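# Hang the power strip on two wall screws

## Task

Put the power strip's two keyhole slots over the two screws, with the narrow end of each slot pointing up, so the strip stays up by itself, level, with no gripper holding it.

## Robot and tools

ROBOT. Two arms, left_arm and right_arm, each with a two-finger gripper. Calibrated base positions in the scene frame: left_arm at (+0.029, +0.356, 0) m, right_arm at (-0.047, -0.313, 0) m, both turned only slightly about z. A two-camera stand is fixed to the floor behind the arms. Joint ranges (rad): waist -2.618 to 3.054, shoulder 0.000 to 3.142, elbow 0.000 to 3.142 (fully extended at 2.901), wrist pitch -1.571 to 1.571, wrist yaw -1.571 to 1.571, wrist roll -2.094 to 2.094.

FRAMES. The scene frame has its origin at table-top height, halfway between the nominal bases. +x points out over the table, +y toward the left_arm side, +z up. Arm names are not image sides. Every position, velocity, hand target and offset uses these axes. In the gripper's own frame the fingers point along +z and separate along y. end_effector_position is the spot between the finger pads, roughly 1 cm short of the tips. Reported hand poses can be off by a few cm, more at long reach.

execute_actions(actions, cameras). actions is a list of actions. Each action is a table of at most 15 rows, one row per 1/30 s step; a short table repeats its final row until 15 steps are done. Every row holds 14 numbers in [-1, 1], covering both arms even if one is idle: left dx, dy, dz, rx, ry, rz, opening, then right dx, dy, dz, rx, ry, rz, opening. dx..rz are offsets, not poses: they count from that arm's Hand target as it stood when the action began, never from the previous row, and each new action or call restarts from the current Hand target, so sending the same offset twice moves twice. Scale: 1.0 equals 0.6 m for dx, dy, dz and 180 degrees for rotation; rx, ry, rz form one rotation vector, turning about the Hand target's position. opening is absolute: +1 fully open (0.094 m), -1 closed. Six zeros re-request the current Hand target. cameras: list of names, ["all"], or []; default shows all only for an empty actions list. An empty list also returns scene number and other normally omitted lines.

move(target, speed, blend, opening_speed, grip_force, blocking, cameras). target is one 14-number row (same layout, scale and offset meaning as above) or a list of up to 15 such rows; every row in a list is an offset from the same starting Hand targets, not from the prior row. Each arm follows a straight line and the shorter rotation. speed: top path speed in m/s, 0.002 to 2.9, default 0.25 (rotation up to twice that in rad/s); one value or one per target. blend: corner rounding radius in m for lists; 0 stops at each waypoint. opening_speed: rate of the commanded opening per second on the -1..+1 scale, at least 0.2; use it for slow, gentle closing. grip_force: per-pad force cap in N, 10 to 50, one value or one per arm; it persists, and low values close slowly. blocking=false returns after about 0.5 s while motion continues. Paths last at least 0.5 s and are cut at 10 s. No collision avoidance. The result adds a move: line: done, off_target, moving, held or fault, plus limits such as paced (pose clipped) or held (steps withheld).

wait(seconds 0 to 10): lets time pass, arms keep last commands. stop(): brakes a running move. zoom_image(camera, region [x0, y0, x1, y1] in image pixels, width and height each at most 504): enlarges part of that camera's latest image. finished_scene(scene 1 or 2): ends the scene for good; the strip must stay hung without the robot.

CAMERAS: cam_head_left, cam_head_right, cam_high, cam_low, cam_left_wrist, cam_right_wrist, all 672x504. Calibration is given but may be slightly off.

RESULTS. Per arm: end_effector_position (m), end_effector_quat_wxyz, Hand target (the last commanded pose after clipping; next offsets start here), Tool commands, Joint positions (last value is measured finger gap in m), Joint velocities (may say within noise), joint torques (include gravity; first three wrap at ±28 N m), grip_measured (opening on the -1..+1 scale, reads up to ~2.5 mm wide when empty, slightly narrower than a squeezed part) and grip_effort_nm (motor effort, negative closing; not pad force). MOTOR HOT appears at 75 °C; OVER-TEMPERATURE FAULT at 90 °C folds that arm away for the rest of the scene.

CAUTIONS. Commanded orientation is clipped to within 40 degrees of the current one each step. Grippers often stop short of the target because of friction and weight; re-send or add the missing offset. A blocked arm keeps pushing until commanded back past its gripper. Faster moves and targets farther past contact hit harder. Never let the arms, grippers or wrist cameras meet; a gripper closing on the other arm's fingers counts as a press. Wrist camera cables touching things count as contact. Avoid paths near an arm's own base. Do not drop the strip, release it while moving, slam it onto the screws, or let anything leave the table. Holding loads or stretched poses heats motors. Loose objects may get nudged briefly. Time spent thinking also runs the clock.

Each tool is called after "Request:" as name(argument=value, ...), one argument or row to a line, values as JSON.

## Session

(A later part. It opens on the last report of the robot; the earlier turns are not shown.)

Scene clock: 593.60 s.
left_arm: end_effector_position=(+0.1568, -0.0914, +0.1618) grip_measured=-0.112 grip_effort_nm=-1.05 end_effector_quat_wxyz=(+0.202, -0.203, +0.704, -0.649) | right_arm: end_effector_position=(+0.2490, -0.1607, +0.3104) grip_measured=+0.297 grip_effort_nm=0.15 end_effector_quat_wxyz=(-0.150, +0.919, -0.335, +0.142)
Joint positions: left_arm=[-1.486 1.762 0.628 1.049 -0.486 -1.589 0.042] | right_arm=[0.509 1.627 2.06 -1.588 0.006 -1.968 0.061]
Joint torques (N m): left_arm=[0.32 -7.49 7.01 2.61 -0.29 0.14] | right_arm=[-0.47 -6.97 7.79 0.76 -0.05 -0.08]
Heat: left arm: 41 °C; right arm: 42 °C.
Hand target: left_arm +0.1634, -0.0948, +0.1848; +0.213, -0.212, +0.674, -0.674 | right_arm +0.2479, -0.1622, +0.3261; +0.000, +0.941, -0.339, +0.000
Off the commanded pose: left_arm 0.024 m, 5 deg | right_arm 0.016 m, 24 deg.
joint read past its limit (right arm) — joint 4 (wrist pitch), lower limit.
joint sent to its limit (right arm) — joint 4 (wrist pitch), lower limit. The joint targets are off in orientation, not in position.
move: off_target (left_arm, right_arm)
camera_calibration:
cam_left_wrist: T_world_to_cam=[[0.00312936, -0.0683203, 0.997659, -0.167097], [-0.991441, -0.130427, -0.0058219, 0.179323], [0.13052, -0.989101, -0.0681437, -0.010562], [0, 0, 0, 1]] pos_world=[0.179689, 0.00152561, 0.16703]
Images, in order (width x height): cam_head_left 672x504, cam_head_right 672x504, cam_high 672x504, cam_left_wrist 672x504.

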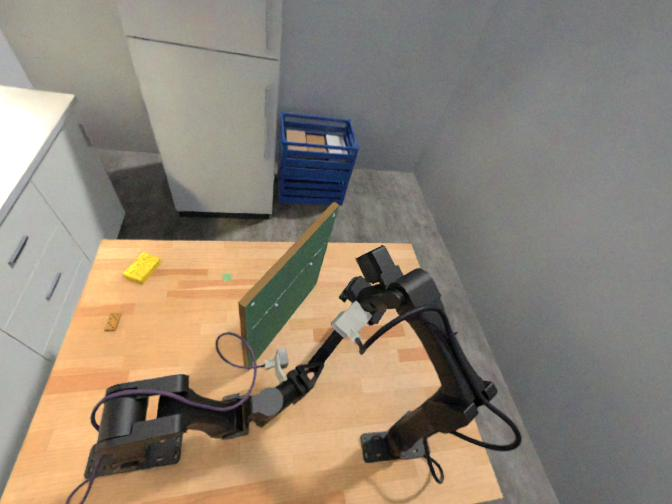

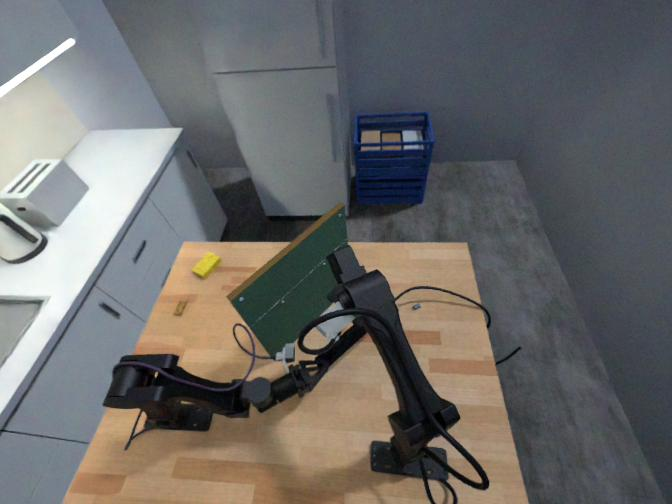

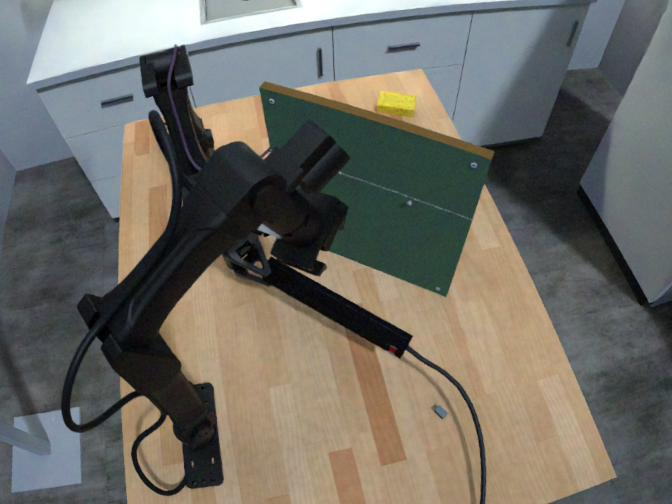

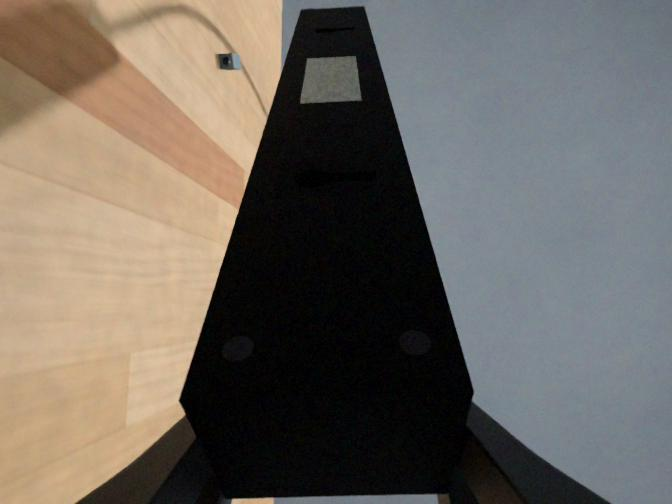

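Request:
move(
  target=[
    [0,0,0.03,-0.019,-0.013,0,-0.2,-0.113,-0.13,0.023,0,0,-0.669,1],
    [0.103,-0.085,0.05,-0.019,-0.013,0,-0.2,-0.08,-0.163,-0.03,0.5705,-0.0731,-0.486,1],
    [0.103,-0.085,0.05,-0.019,-0.013,0,-0.2,-0.08,-0.163,-0.03,-0.51,-0.394,0.6286,1],
  ],
  cameras=["cam_right_wrist","cam_left_wrist","cam_head_left","cam_high","cam_head_right"],
  speed=0.35,
)

Scene clock: 628.13 s.
left_arm: end_effector_position=(+0.2119, -0.1389, +0.1791) grip_measured=-0.112 grip_effort_nm=-1.05 end_effector_quat_wxyz=(+0.202, -0.197, +0.693, -0.663) | right_arm: end_effector_position=(+0.1987, -0.2617, +0.3083) grip_measured=+0.998 grip_effort_nm=0.14 end_effector_quat_wxyz=(+0.378, +0.388, +0.596, +0.592)
Joint positions: left_arm=[-1.34 1.903 0.872 0.99 -0.333 -1.566 0.042] | right_arm=[-0.251 0.409 0.525 -0.131 -0.709 1.57 0.094]
Joint torques (N m): left_arm=[1.1 -8.87 9.81 2.78 -0.25 0.17] | right_arm=[0.47 1.46 5.59 1.66 -0.07 0.04]
Heat: left arm: 46 °C; right arm: 40 °C.
Hand target: left_arm +0.2253, -0.1457, +0.2147; +0.220, -0.205, +0.650, -0.698 | right_arm +0.1999, -0.2600, +0.3081; +0.380, +0.380, +0.596, +0.597
Off the commanded pose: left_arm 0.039 m, 7 deg | right_arm 0.002 m, 1 deg.
move: off_target (left_arm)
camera_calibration:
cam_left_wrist: T_world_to_cam=[[-0.0142724, -0.0360498, 0.999248, -0.179914], [-0.992283, -0.122592, -0.0185956, 0.231396], [0.12317, -0.991802, -0.0340219, -0.0686421], [0, 0, 0, 1]] pos_world=[0.235497, -0.0461979, 0.181746]
cam_right_wrist: T_world_to_cam=[[-0.0290938, -0.0378894, -0.998858, 0.300234], [-0.764527, 0.644588, -0.00218252, 0.360603], [0.643934, 0.763591, -0.0477209, 0.181024], [0, 0, 0, 1]] pos_world=[0.167859, -0.359293, 0.309317]
Images, in order (width x height): cam_head_left 672x504, cam_head_right 672x504, cam_high 672x504, cam_left_wrist 672x504, cam_right_wrist 672x504.

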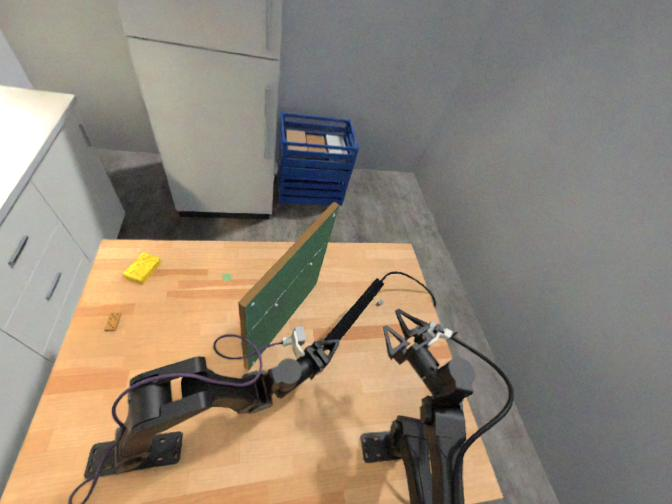

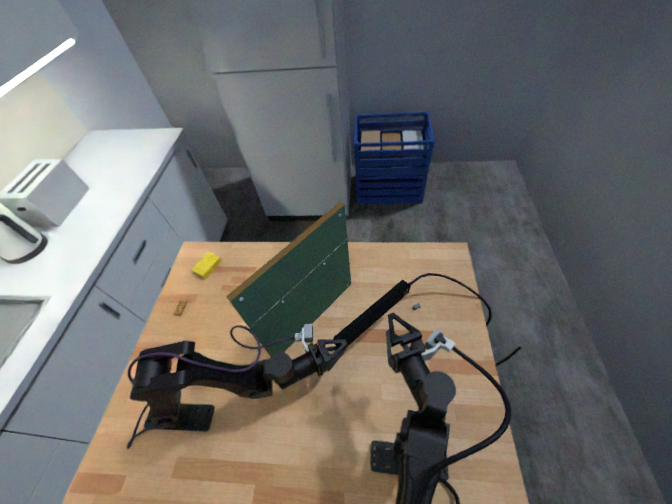

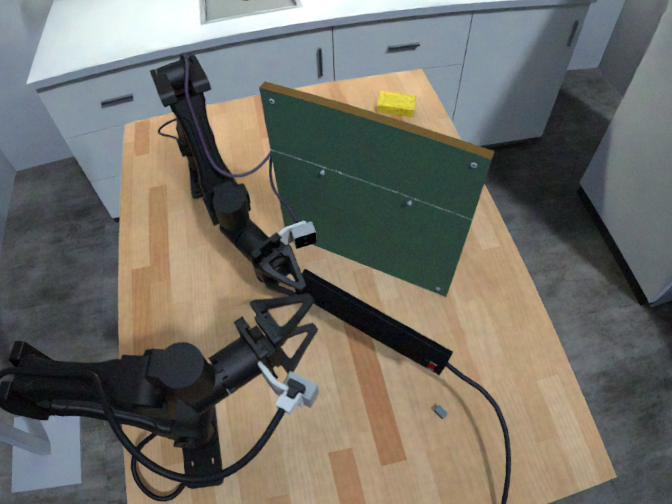

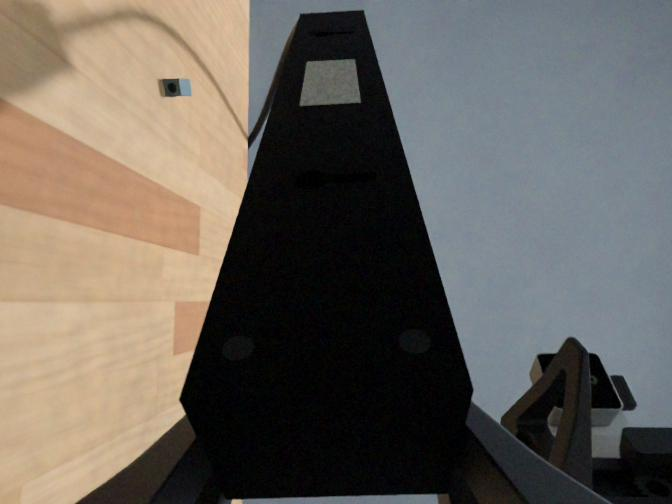

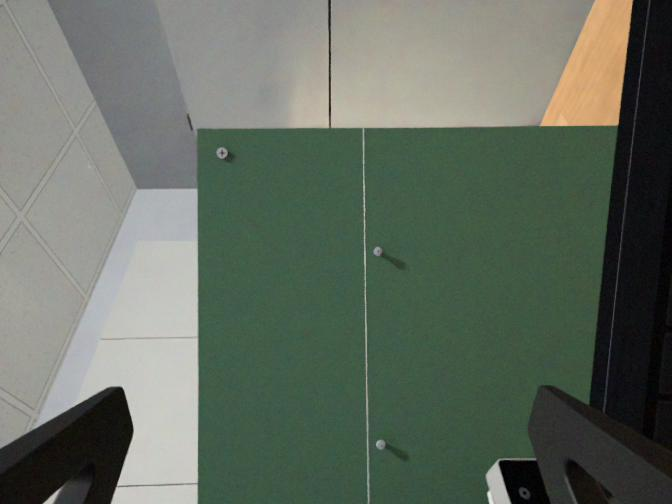

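Request:
move(
  target=[0,0,0,0,0,0,-0.2,0,0,-0.238,0,0,0,1],
  cameras=["cam_right_wrist","cam_head_left","cam_low"],
  speed=0.25,
)

Scene clock: 643.53 s.
left_arm: end_effector_position=(+0.2119, -0.1389, +0.1791) grip_measured=-0.112 grip_effort_nm=-1.05 end_effector_quat_wxyz=(+0.202, -0.197, +0.693, -0.663) | right_arm: end_effector_position=(+0.1991, -0.2604, +0.1628) grip_measured=+0.998 grip_effort_nm=0.14 end_effector_quat_wxyz=(+0.355, +0.407, +0.611, +0.579)
Joint positions: left_arm=[-1.34 1.903 0.872 0.99 -0.333 -1.566 0.042] | right_arm=[-0.245 0.245 0.011 0.13 -0.709 1.54 0.094]
Joint torques (N m): left_arm=[1.07 -8.87 9.85 2.78 -0.25 0.17] | right_arm=[0.06 1.31 6.45 1.72 -0.04 -0.2]
Heat: left arm: 45 °C; right arm: 39 °C.
Hand target: left_arm +0.2253, -0.1457, +0.2147; +0.220, -0.205, +0.650, -0.698 | right_arm +0.1999, -0.2599, +0.1653; +0.380, +0.380, +0.596, +0.597
Off the commanded pose: left_arm 0.039 m, 7 deg | right_arm 0.003 m, 5 deg.
joint sent to its limit (right arm) — joint 3 (elbow), lower limit, where the elbow is as bent as it goes. The joint targets are off in orientation, not in position.
move: off_target (left_arm, right_arm)
camera_calibration:
cam_right_wrist: T_world_to_cam=[[-0.100825, -0.0408817, -0.994064, 0.167672], [-0.767527, 0.638938, 0.0515711, 0.35008], [0.633037, 0.768171, -0.0957987, 0.184063], [0, 0, 0, 1]] pos_world=[0.169083, -0.358217, 0.166255]
Images, in order (width x height): cam_head_left 672x504, cam_low 672x504, cam_right_wrist 672x504.

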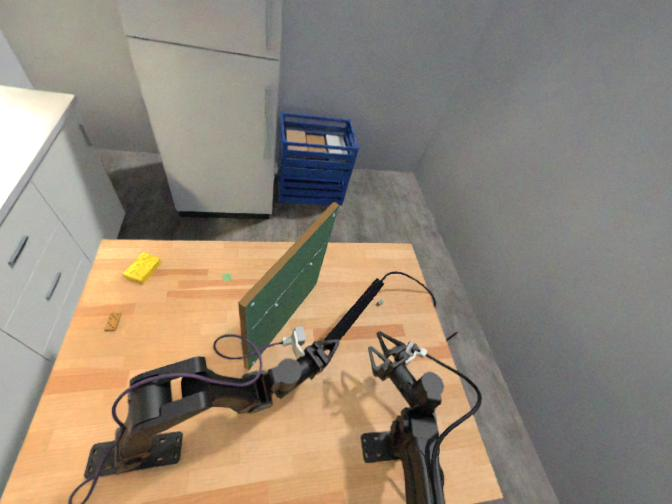

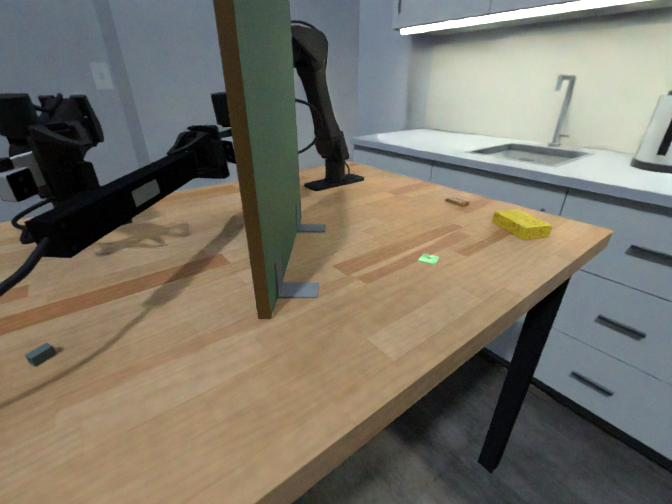

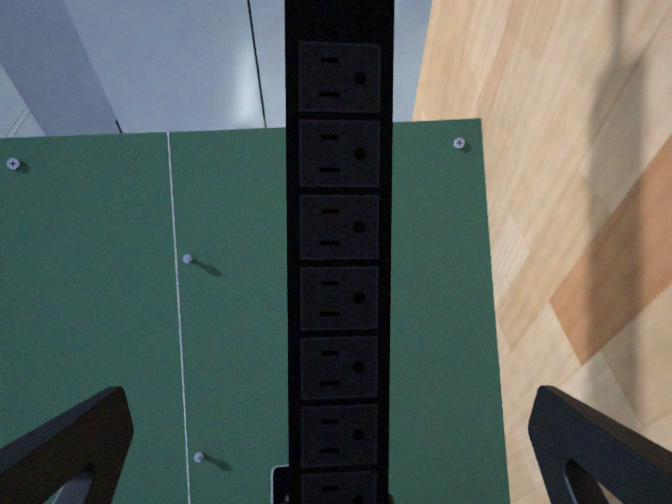

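Request:
move(
  target=[
    [0,0,0,0,0,0,-0.2,0.08,0.037,-0.029,0.0107,0.0128,0,1],
    [0,0,0,0,0,0,-0.2,0.165,0.077,-0.029,0.0107,0.0128,0,1],
  ],
  cameras=["cam_right_wrist","cam_left_wrist","cam_head_left","cam_low"],
  speed=0.12,
)

Scene clock: 665.90 s.
left_arm: end_effector_position=(+0.2226, -0.1338, +0.1789) grip_measured=-0.112 grip_effort_nm=-1.05 end_effector_quat_wxyz=(+0.214, -0.211, +0.689, -0.659) | right_arm: end_effector_position=(+0.2870, -0.2159, +0.1238) grip_measured=+0.998 grip_effort_nm=0.13 end_effector_quat_wxyz=(+0.334, +0.423, +0.611, +0.580)
Joint positions: left_arm=[-1.325 1.903 0.872 0.989 -0.356 -1.568 0.042] | right_arm=[0.147 1.507 0.105 1.291 -0.327 1.618 0.094]
Joint torques (N m): left_arm=[-0.17 -8.88 9.84 2.79 -0.06 0.2] | right_arm=[0.75 -3.04 7.41 2.04 0.09 -0.01]
Heat: left arm: 45 °C; right arm: 39 °C.
Hand target: left_arm +0.2252, -0.1458, +0.2147; +0.220, -0.205, +0.650, -0.698 | right_arm +0.2989, -0.2137, +0.1479; +0.361, +0.399, +0.593, +0.599
Off the commanded pose: left_arm 0.038 m, 6 deg | right_arm 0.027 m, 5 deg.
move: off_target (left_arm, right_arm)
camera_calibration:
cam_left_wrist: T_world_to_cam=[[-0.011946, -0.0368016, 0.999251, -0.179992], [-0.986957, -0.160008, -0.017692, 0.236343], [0.16054, -0.986429, -0.0344101, -0.0724067], [0, 0, 0, 1]] pos_world=[0.242735, -0.0402311, 0.181547]
cam_right_wrist: T_world_to_cam=[[-0.144218, -0.0111875, -0.989483, 0.157962], [-0.767006, 0.633051, 0.104635, 0.383169], [0.625222, 0.774029, -0.0998785, 0.0944808], [0, 0, 0, 1]] pos_world=[0.257603, -0.313929, 0.125644]
Images, in order (width x height): cam_head_left 672x504, cam_low 672x504, cam_left_wrist 672x504, cam_right_wrist 672x504.

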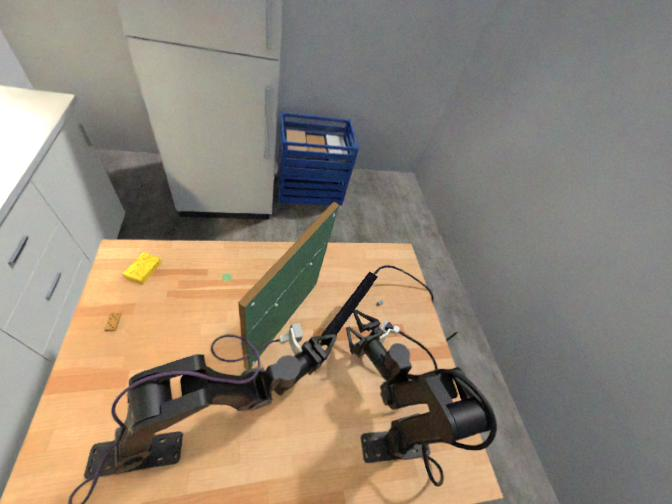

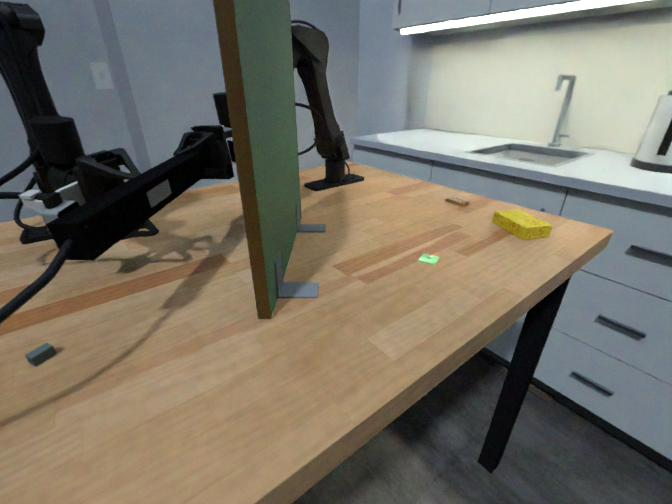

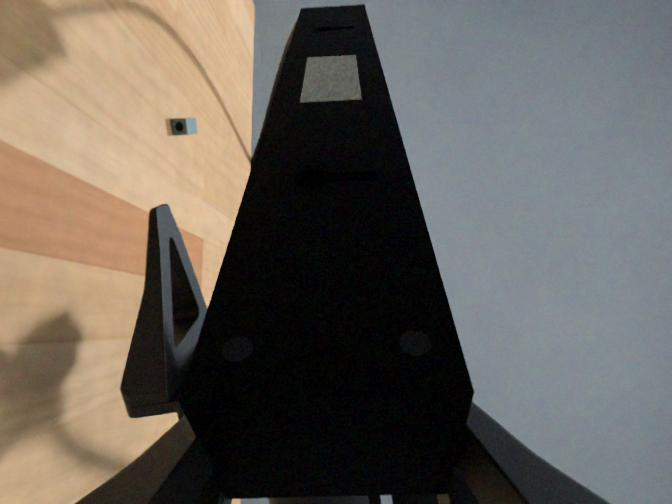

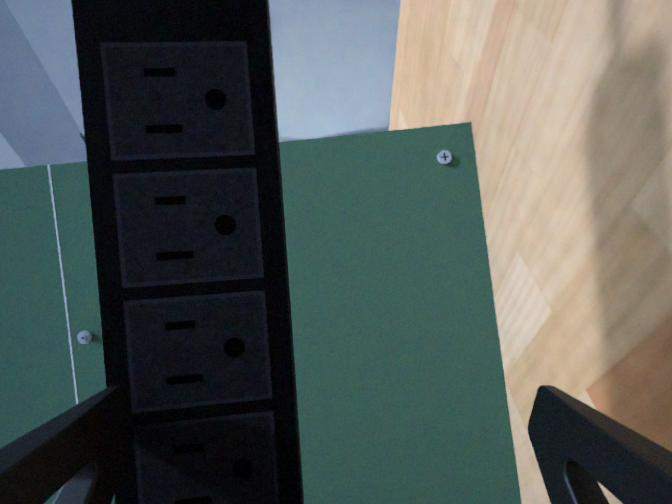

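Request:
move(
  target=[
    [0,0,0,0,0,0,-0.2,-0.075,-0.035,0,0,0,0,1],
    [0,0,0,0,0,0,-0.2,-0.075,-0.035,0.03,0,0,0,1],
  ],
  cameras=["cam_right_wrist","cam_left_wrist"],
  speed=0.1,
)

Scene clock: 673.20 s.
left_arm: end_effector_position=(+0.2166, -0.1370, +0.1788) grip_measured=-0.112 grip_effort_nm=-1.05 end_effector_quat_wxyz=(+0.206, -0.202, +0.692, -0.662) | right_arm: end_effector_position=(+0.2501, -0.2335, +0.1496) grip_measured=+0.998 grip_effort_nm=0.13 end_effector_quat_wxyz=(+0.340, +0.414, +0.603, +0.592)
Joint positions: left_arm=[-1.331 1.903 0.872 0.989 -0.336 -1.568 0.042] | right_arm=[0.041 1.047 0.013 0.958 -0.438 1.618 0.094]
Joint torques (N m): left_arm=[0.38 -8.85 9.88 2.8 -0.23 0.19] | right_arm=[0.12 -2.78 7.25 1.61 0.12 -0.11]
Heat: left arm: 46 °C; right arm: 39 °C.
Hand target: left_arm +0.2252, -0.1457, +0.2148; +0.220, -0.205, +0.650, -0.698 | right_arm +0.2539, -0.2348, +0.1659; +0.361, +0.399, +0.593, +0.599
Off the commanded pose: left_arm 0.038 m, 7 deg | right_arm 0.017 m, 3 deg.
move: off_target (left_arm, right_arm)
camera_calibration:
cam_left_wrist: T_world_to_cam=[[-0.0121207, -0.0362616, 0.999269, -0.180009], [-0.990787, -0.13437, -0.0168939, 0.23407], [0.134884, -0.990268, -0.0342988, -0.0695096], [0, 0, 0, 1]] pos_world=[0.239108, -0.0439085, 0.181448]
cam_right_wrist: T_world_to_cam=[[-0.109809, 0.000606565, -0.993953, 0.172758], [-0.773315, 0.628188, 0.0858165, 0.366535], [0.624441, 0.778061, -0.0685113, 0.130175], [0, 0, 0, 1]] pos_world=[0.22113, -0.331642, 0.149177]
Images, in order (width x height): cam_left_wrist 672x504, cam_right_wrist 672x504.

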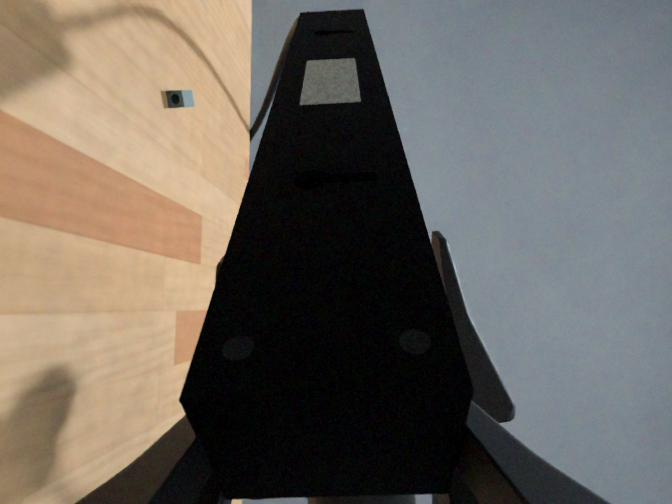

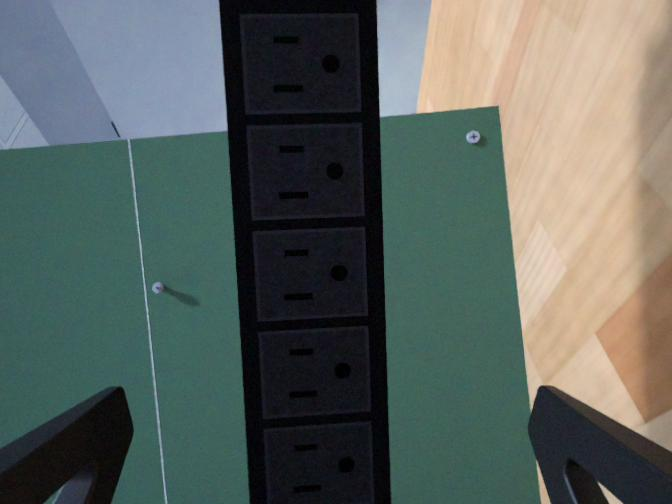

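Request:
move(
  target=[
    [0,0,0,0,0,0,-0.2,0.02,0.008,0.0,-0.0107,-0.0128,0,1],
    [0,0,0,0,0,0,-0.2,0.118,0.055,-0.005,-0.0107,-0.0128,0,1],
  ],
  cameras=["cam_right_wrist","cam_left_wrist","cam_head_left"],
  speed=0.08,
)

Scene clock: 688.17 s.
left_arm: end_effector_position=(+0.2166, -0.1370, +0.1788) grip_measured=-0.112 grip_effort_nm=-1.05 end_effector_quat_wxyz=(+0.206, -0.202, +0.692, -0.662) | right_arm: end_effector_position=(+0.3155, -0.2017, +0.1448) grip_measured=+0.998 grip_effort_nm=0.14 end_effector_quat_wxyz=(+0.351, +0.401, +0.609, +0.588)
Joint positions: left_arm=[-1.331 1.903 0.872 0.989 -0.336 -1.568 0.042] | right_arm=[0.192 1.544 0.23 1.249 -0.292 1.595 0.094]
Joint torques (N m): left_arm=[0.35 -8.85 9.88 2.8 -0.21 0.19] | right_arm=[0.49 -3.55 6.99 1.92 0.15 -0.23]
Heat: left arm: 46 °C; right arm: 40 °C.
Hand target: left_arm +0.2252, -0.1457, +0.2148; +0.220, -0.205, +0.650, -0.698 | right_arm +0.3247, -0.2017, +0.1629; +0.380, +0.380, +0.596, +0.597
Off the commanded pose: left_arm 0.038 m, 7 deg | right_arm 0.020 m, 4 deg.
move: off_target (left_arm, right_arm)
camera_calibration:
cam_left_wrist: T_world_to_cam=[[-0.0121207, -0.0362616, 0.999269, -0.180009], [-0.990787, -0.13437, -0.0168939, 0.23407], [0.134884, -0.990268, -0.0342988, -0.0695096], [0, 0, 0, 1]] pos_world=[0.239108, -0.0439085, 0.181448]
cam_right_wrist: T_world_to_cam=[[-0.088767, -0.0299667, -0.995602, 0.162516], [-0.778847, 0.625167, 0.0506245, 0.403764], [0.6209, 0.779916, -0.0788337, 0.0672096], [0, 0, 0, 1]] pos_world=[0.287166, -0.299968, 0.146659]
Images, in order (width x height): cam_head_left 672x504, cam_left_wrist 672x504, cam_right_wrist 672x504.

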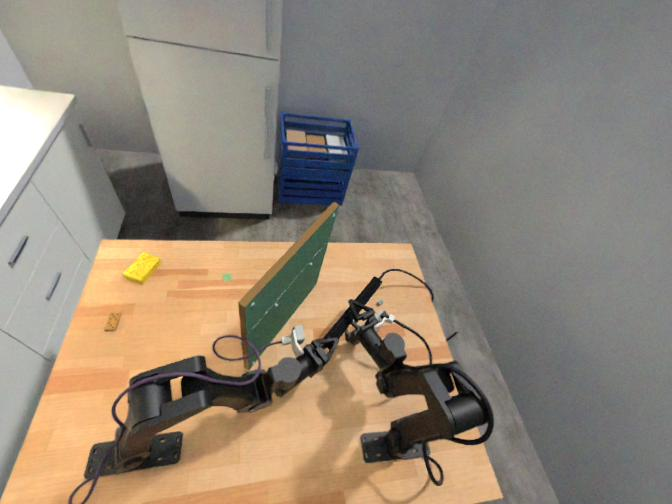

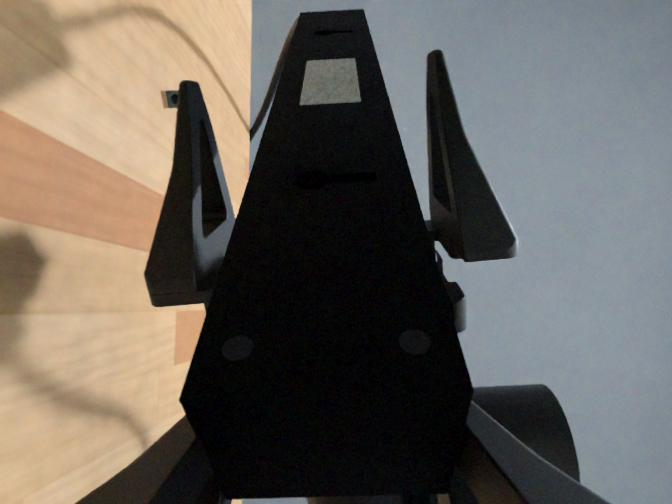

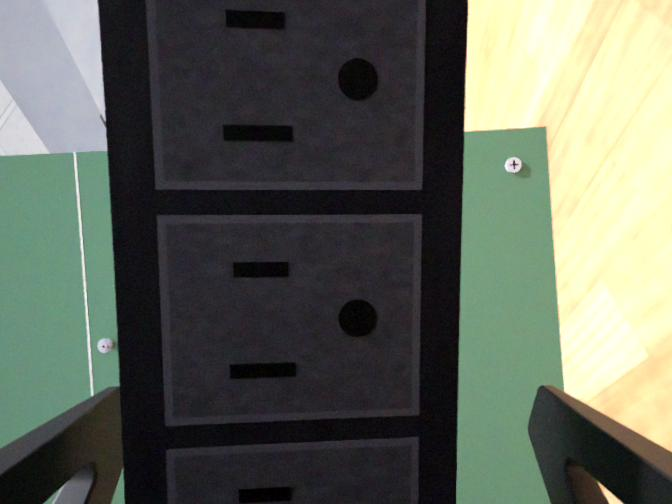

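Request:
move(
  target=[
    [0,0,0,0,0,0,-0.2,-0.04,-0.019,0.005,0,0,0,1],
    [0,0,0,0,0,0,-0.2,-0.04,-0.019,0.005,0,0,0,0.0],
  ],
  cameras=["cam_right_wrist","cam_left_wrist"],
  speed=0.06,
  opening_speed=0.6,
)

Scene clock: 699.07 s.
left_arm: end_effector_position=(+0.2167, -0.1379, +0.1808) grip_measured=-0.112 grip_effort_nm=-1.05 end_effector_quat_wxyz=(+0.205, -0.202, +0.690, -0.664) | right_arm: end_effector_position=(+0.3037, -0.2111, +0.1552) grip_measured=+0.003 grip_effort_nm=-0.14 end_effector_quat_wxyz=(+0.362, +0.397, +0.601, +0.592)
Joint positions: left_arm=[-1.331 1.903 0.876 0.99 -0.335 -1.568 0.042] | right_arm=[0.163 1.454 0.184 1.231 -0.309 1.594 0.047]
Joint torques (N m): left_arm=[0.39 -8.8 9.68 2.77 -0.23 0.19] | right_arm=[-0.68 -5.59 4.01 1.71 -0.04 -0.23]
Heat: left arm: 47 °C; right arm: 40 °C.
Hand target: left_arm +0.2253, -0.1458, +0.2149; +0.220, -0.205, +0.649, -0.699 | right_arm +0.3007, -0.2131, +0.1659; +0.380, +0.380, +0.596, +0.597
Off the commanded pose: left_arm 0.036 m, 6 deg | right_arm 0.011 m, 3 deg.
move: off_target (left_arm, right_arm)
camera_calibration:
cam_left_wrist: T_world_to_cam=[[-0.0133617, -0.0314823, 0.999415, -0.181058], [-0.990865, -0.133722, -0.0174597, 0.234324], [0.134194, -0.990519, -0.0294079, -0.071121], [0, 0, 0, 1]] pos_world=[0.239308, -0.0448124, 0.182951]
cam_right_wrist: T_world_to_cam=[[-0.0620578, -0.0253212, -0.997751, 0.164896], [-0.772486, 0.634228, 0.0319512, 0.402899], [0.631992, 0.772732, -0.0589191, 0.0747688], [0, 0, 0, 1]] pos_world=[0.274214, -0.30913, 0.156058]
Images, in order (width x height): cam_left_wrist 672x504, cam_right_wrist 672x504.

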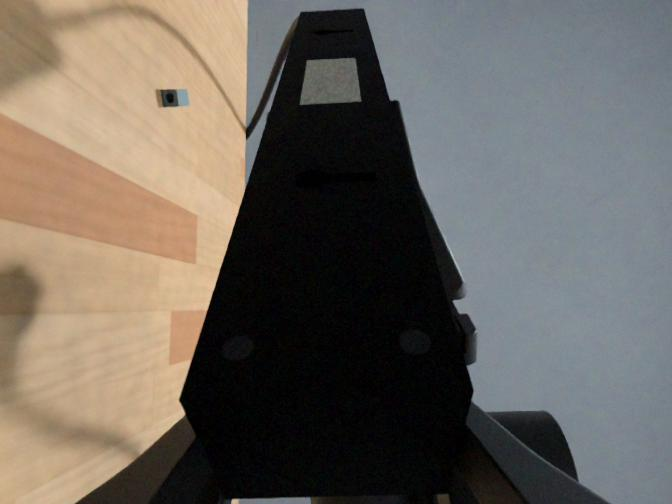

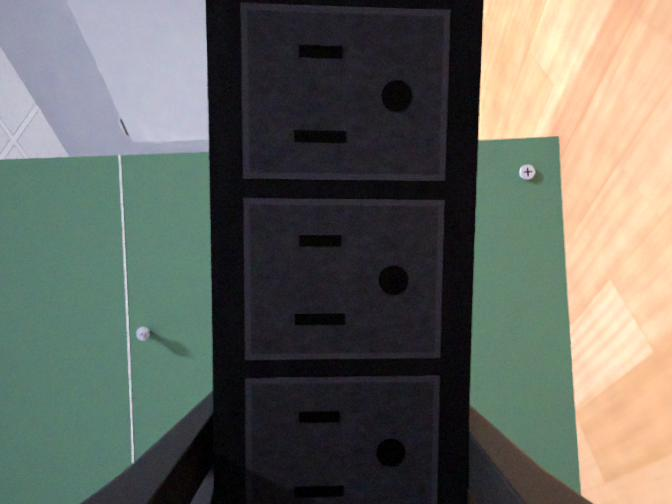

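Request:
move(
  target=[
    [0,0,0,0,0,0,-0.2,-0.04,-0.019,0.005,0,0,0,-0.25],
    [0,0,0,0,0,0,0.5,-0.04,-0.019,0.005,0,0,0,-0.25],
  ],
  cameras=["cam_right_wrist","cam_left_wrist"],
  speed=0.06,
  opening_speed=0.6,
)

Scene clock: 704.80 s.
left_arm: end_effector_position=(+0.2127, -0.1421, +0.1940) grip_measured=+0.498 grip_effort_nm=0.08 end_effector_quat_wxyz=(+0.202, -0.199, +0.676, -0.681) | right_arm: end_effector_position=(+0.2823, -0.2283, +0.1525) grip_measured=-0.072 grip_effort_nm=-1.02 end_effector_quat_wxyz=(+0.359, +0.418, +0.597, +0.583)
Joint positions: left_arm=[-1.34 1.903 0.89 1.021 -0.335 -1.566 0.07] | right_arm=[0.11 1.283 0.106 1.11 -0.331 1.607 0.044]
Joint torques (N m): left_arm=[1.22 -8.42 9.03 2.41 -0.21 0.19] | right_arm=[-0.25 -4.63 4.3 1.94 -0.3 -0.39]
Heat: left arm: 47 °C; right arm: 40 °C.
Hand target: left_arm +0.2253, -0.1457, +0.2148; +0.220, -0.205, +0.649, -0.698 | right_arm +0.2767, -0.2245, +0.1689; +0.380, +0.380, +0.596, +0.597
Off the commanded pose: left_arm 0.025 m, 4 deg | right_arm 0.018 m, 5 deg.
move: off_target (left_arm, right_arm); target 2's new opening was sent with left_arm's hand 0.038 m and 8 deg from that target
camera_calibration:
cam_left_wrist: T_world_to_cam=[[-0.0256161, 0.0115957, 0.999605, -0.185787], [-0.991848, -0.125153, -0.0239655, 0.232734], [0.124826, -0.99207, 0.0147071, -0.0811693], [0, 0, 0, 1]] pos_world=[0.23621, -0.0492439, 0.192485]
cam_right_wrist: T_world_to_cam=[[-0.0956756, -0.0127147, -0.995331, 0.172447], [-0.750291, 0.65803, 0.0637154, 0.391614], [0.654148, 0.752884, -0.0724972, 0.0927452], [0, 0, 0, 1]] pos_world=[0.249654, -0.325327, 0.153414]
Images, in order (width x height): cam_left_wrist 672x504, cam_right_wrist 672x504.

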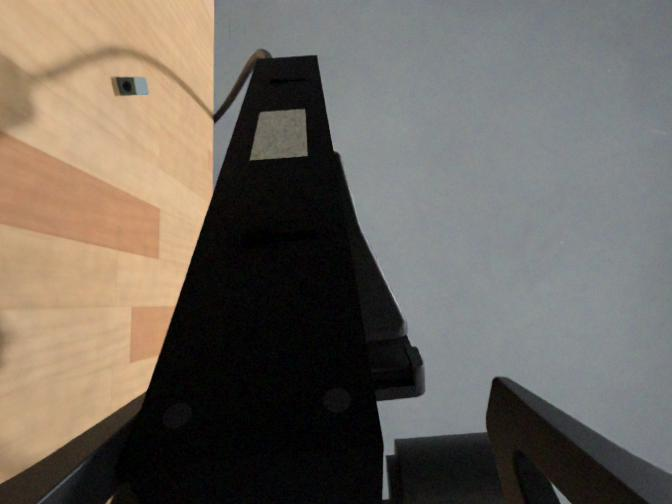

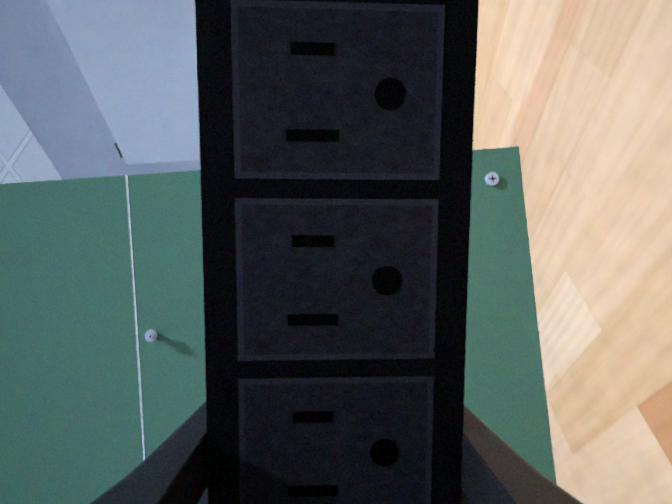

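Request:
move(
  target=[
    [0,0,-0.03,0,0,0,0.9,0,0,0,0,0,0,-0.25],
    [-0.13,0.18,-0.03,0,0,0,0.9,0,0,0,0,0,0,-0.25],
  ],
  cameras=["cam_right_wrist","cam_left_wrist","cam_head_left","cam_high","cam_low"],
  speed=0.12,
)

Scene clock: 711.50 s.
left_arm: end_effector_position=(+0.1479, -0.0432, +0.1858) grip_measured=+0.898 grip_effort_nm=0.09 end_effector_quat_wxyz=(+0.215, -0.206, +0.661, -0.689) | right_arm: end_effector_position=(+0.2793, -0.2268, +0.1446) grip_measured=-0.072 grip_effort_nm=-1.02 end_effector_quat_wxyz=(+0.349, +0.421, +0.606, +0.577)
Joint positions: left_arm=[-1.518 1.636 0.432 1.253 -0.543 -1.545 0.089] | right_arm=[0.11 1.283 0.098 1.091 -0.341 1.603 0.044]
Joint torques (N m): left_arm=[-0.34 -8.65 3.52 2.11 -0.09 0.17] | right_arm=[0.01 -5.11 4.81 2.12 -0.23 -0.35]
Heat: left arm: 47 °C; right arm: 42 °C.
Hand target: left_arm +0.1473, -0.0377, +0.1968; +0.220, -0.205, +0.650, -0.698 | right_arm +0.2767, -0.2246, +0.1688; +0.380, +0.380, +0.596, +0.597
Off the commanded pose: left_arm 0.012 m, 2 deg | right_arm 0.025 m, 6 deg.
move: off_target (left_arm, right_arm)
camera_calibration:
cam_left_wrist: T_world_to_cam=[[-0.0443065, 0.0392231, 0.998248, -0.176186], [-0.987036, -0.156012, -0.0376789, 0.181079], [0.154261, -0.986976, 0.0456269, 0.0153426], [0, 0, 0, 1]] pos_world=[0.168558, 0.0503038, 0.182]
cam_right_wrist: T_world_to_cam=[[-0.121676, -0.0193591, -0.992381, 0.16957], [-0.755099, 0.650726, 0.0798885, 0.386248], [0.644221, 0.759066, -0.0937956, 0.100258], [0, 0, 0, 1]] pos_world=[0.247699, -0.324161, 0.146825]
Images, in order (width x height): cam_head_left 672x504, cam_high 672x504, cam_low 672x504, cam_left_wrist 672x504, cam_right_wrist 672x504.

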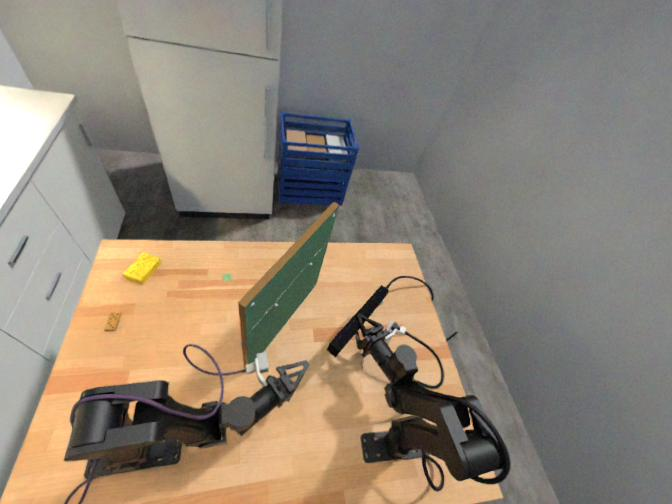

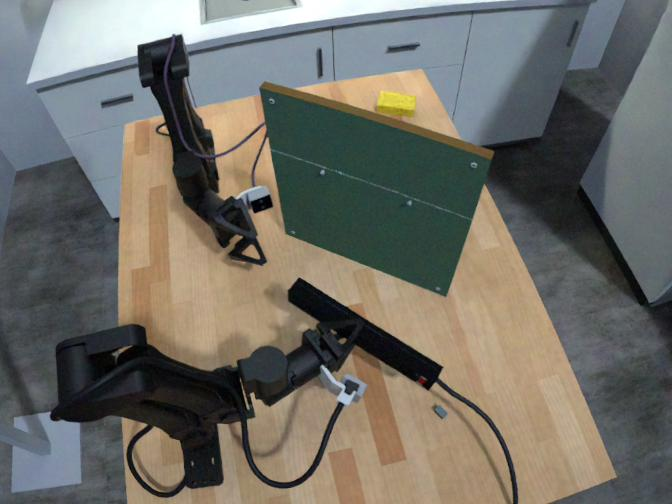

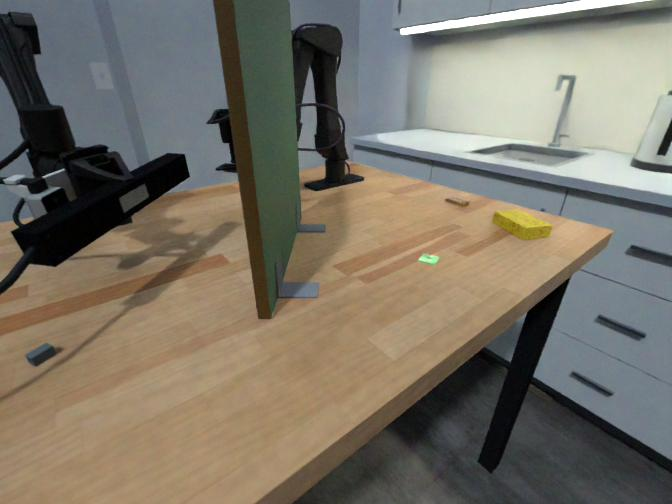

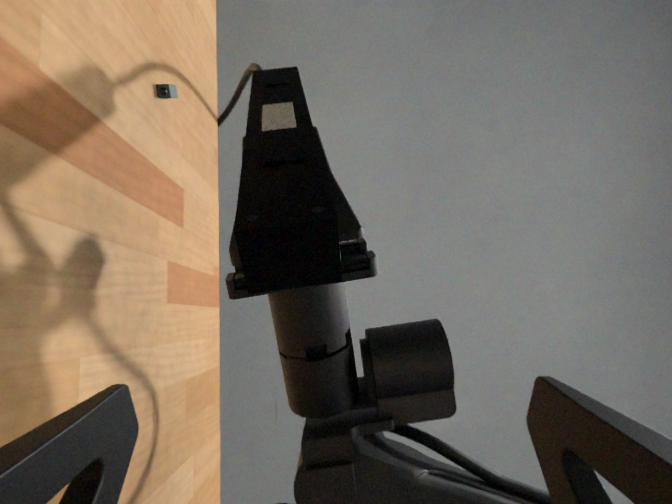

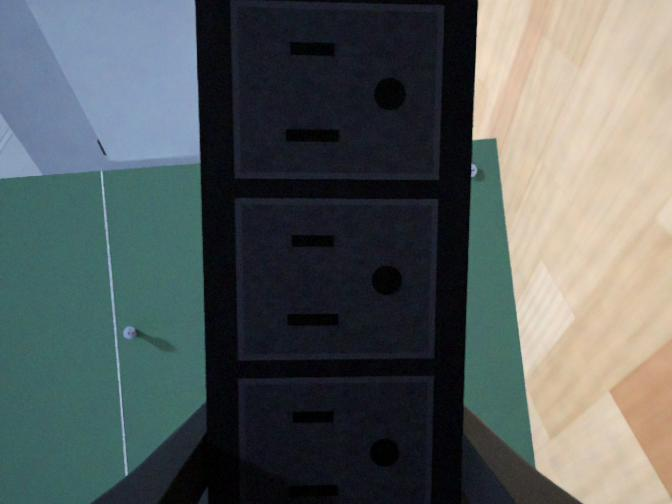

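Request:
zoom_image(
  camera="cam_head_left",
  region=[310, 270, 410, 370],
)

Request:
zoom_image(
  camera="cam_high",
  region=[270, 250, 470, 410],
)

Request:
zoom_image(
  camera="cam_left_wrist",
  region=[200, 40, 400, 320],
)

Scaled by 5.040.

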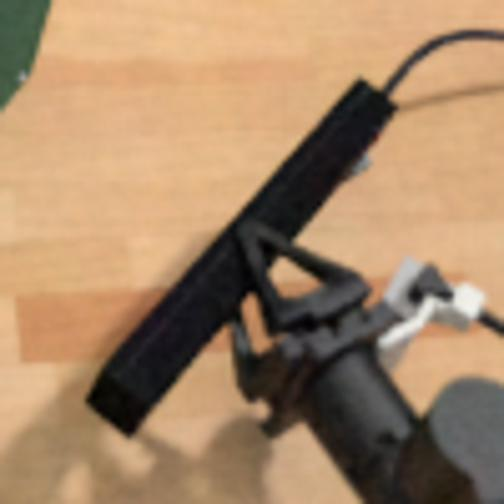

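Scaled by 2.520.

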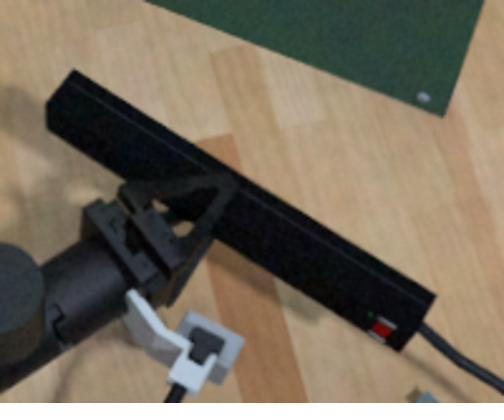

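Scaled by 1.800.

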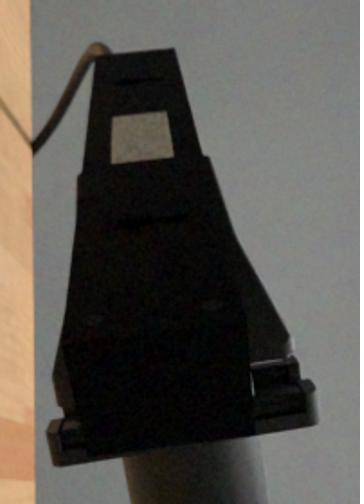

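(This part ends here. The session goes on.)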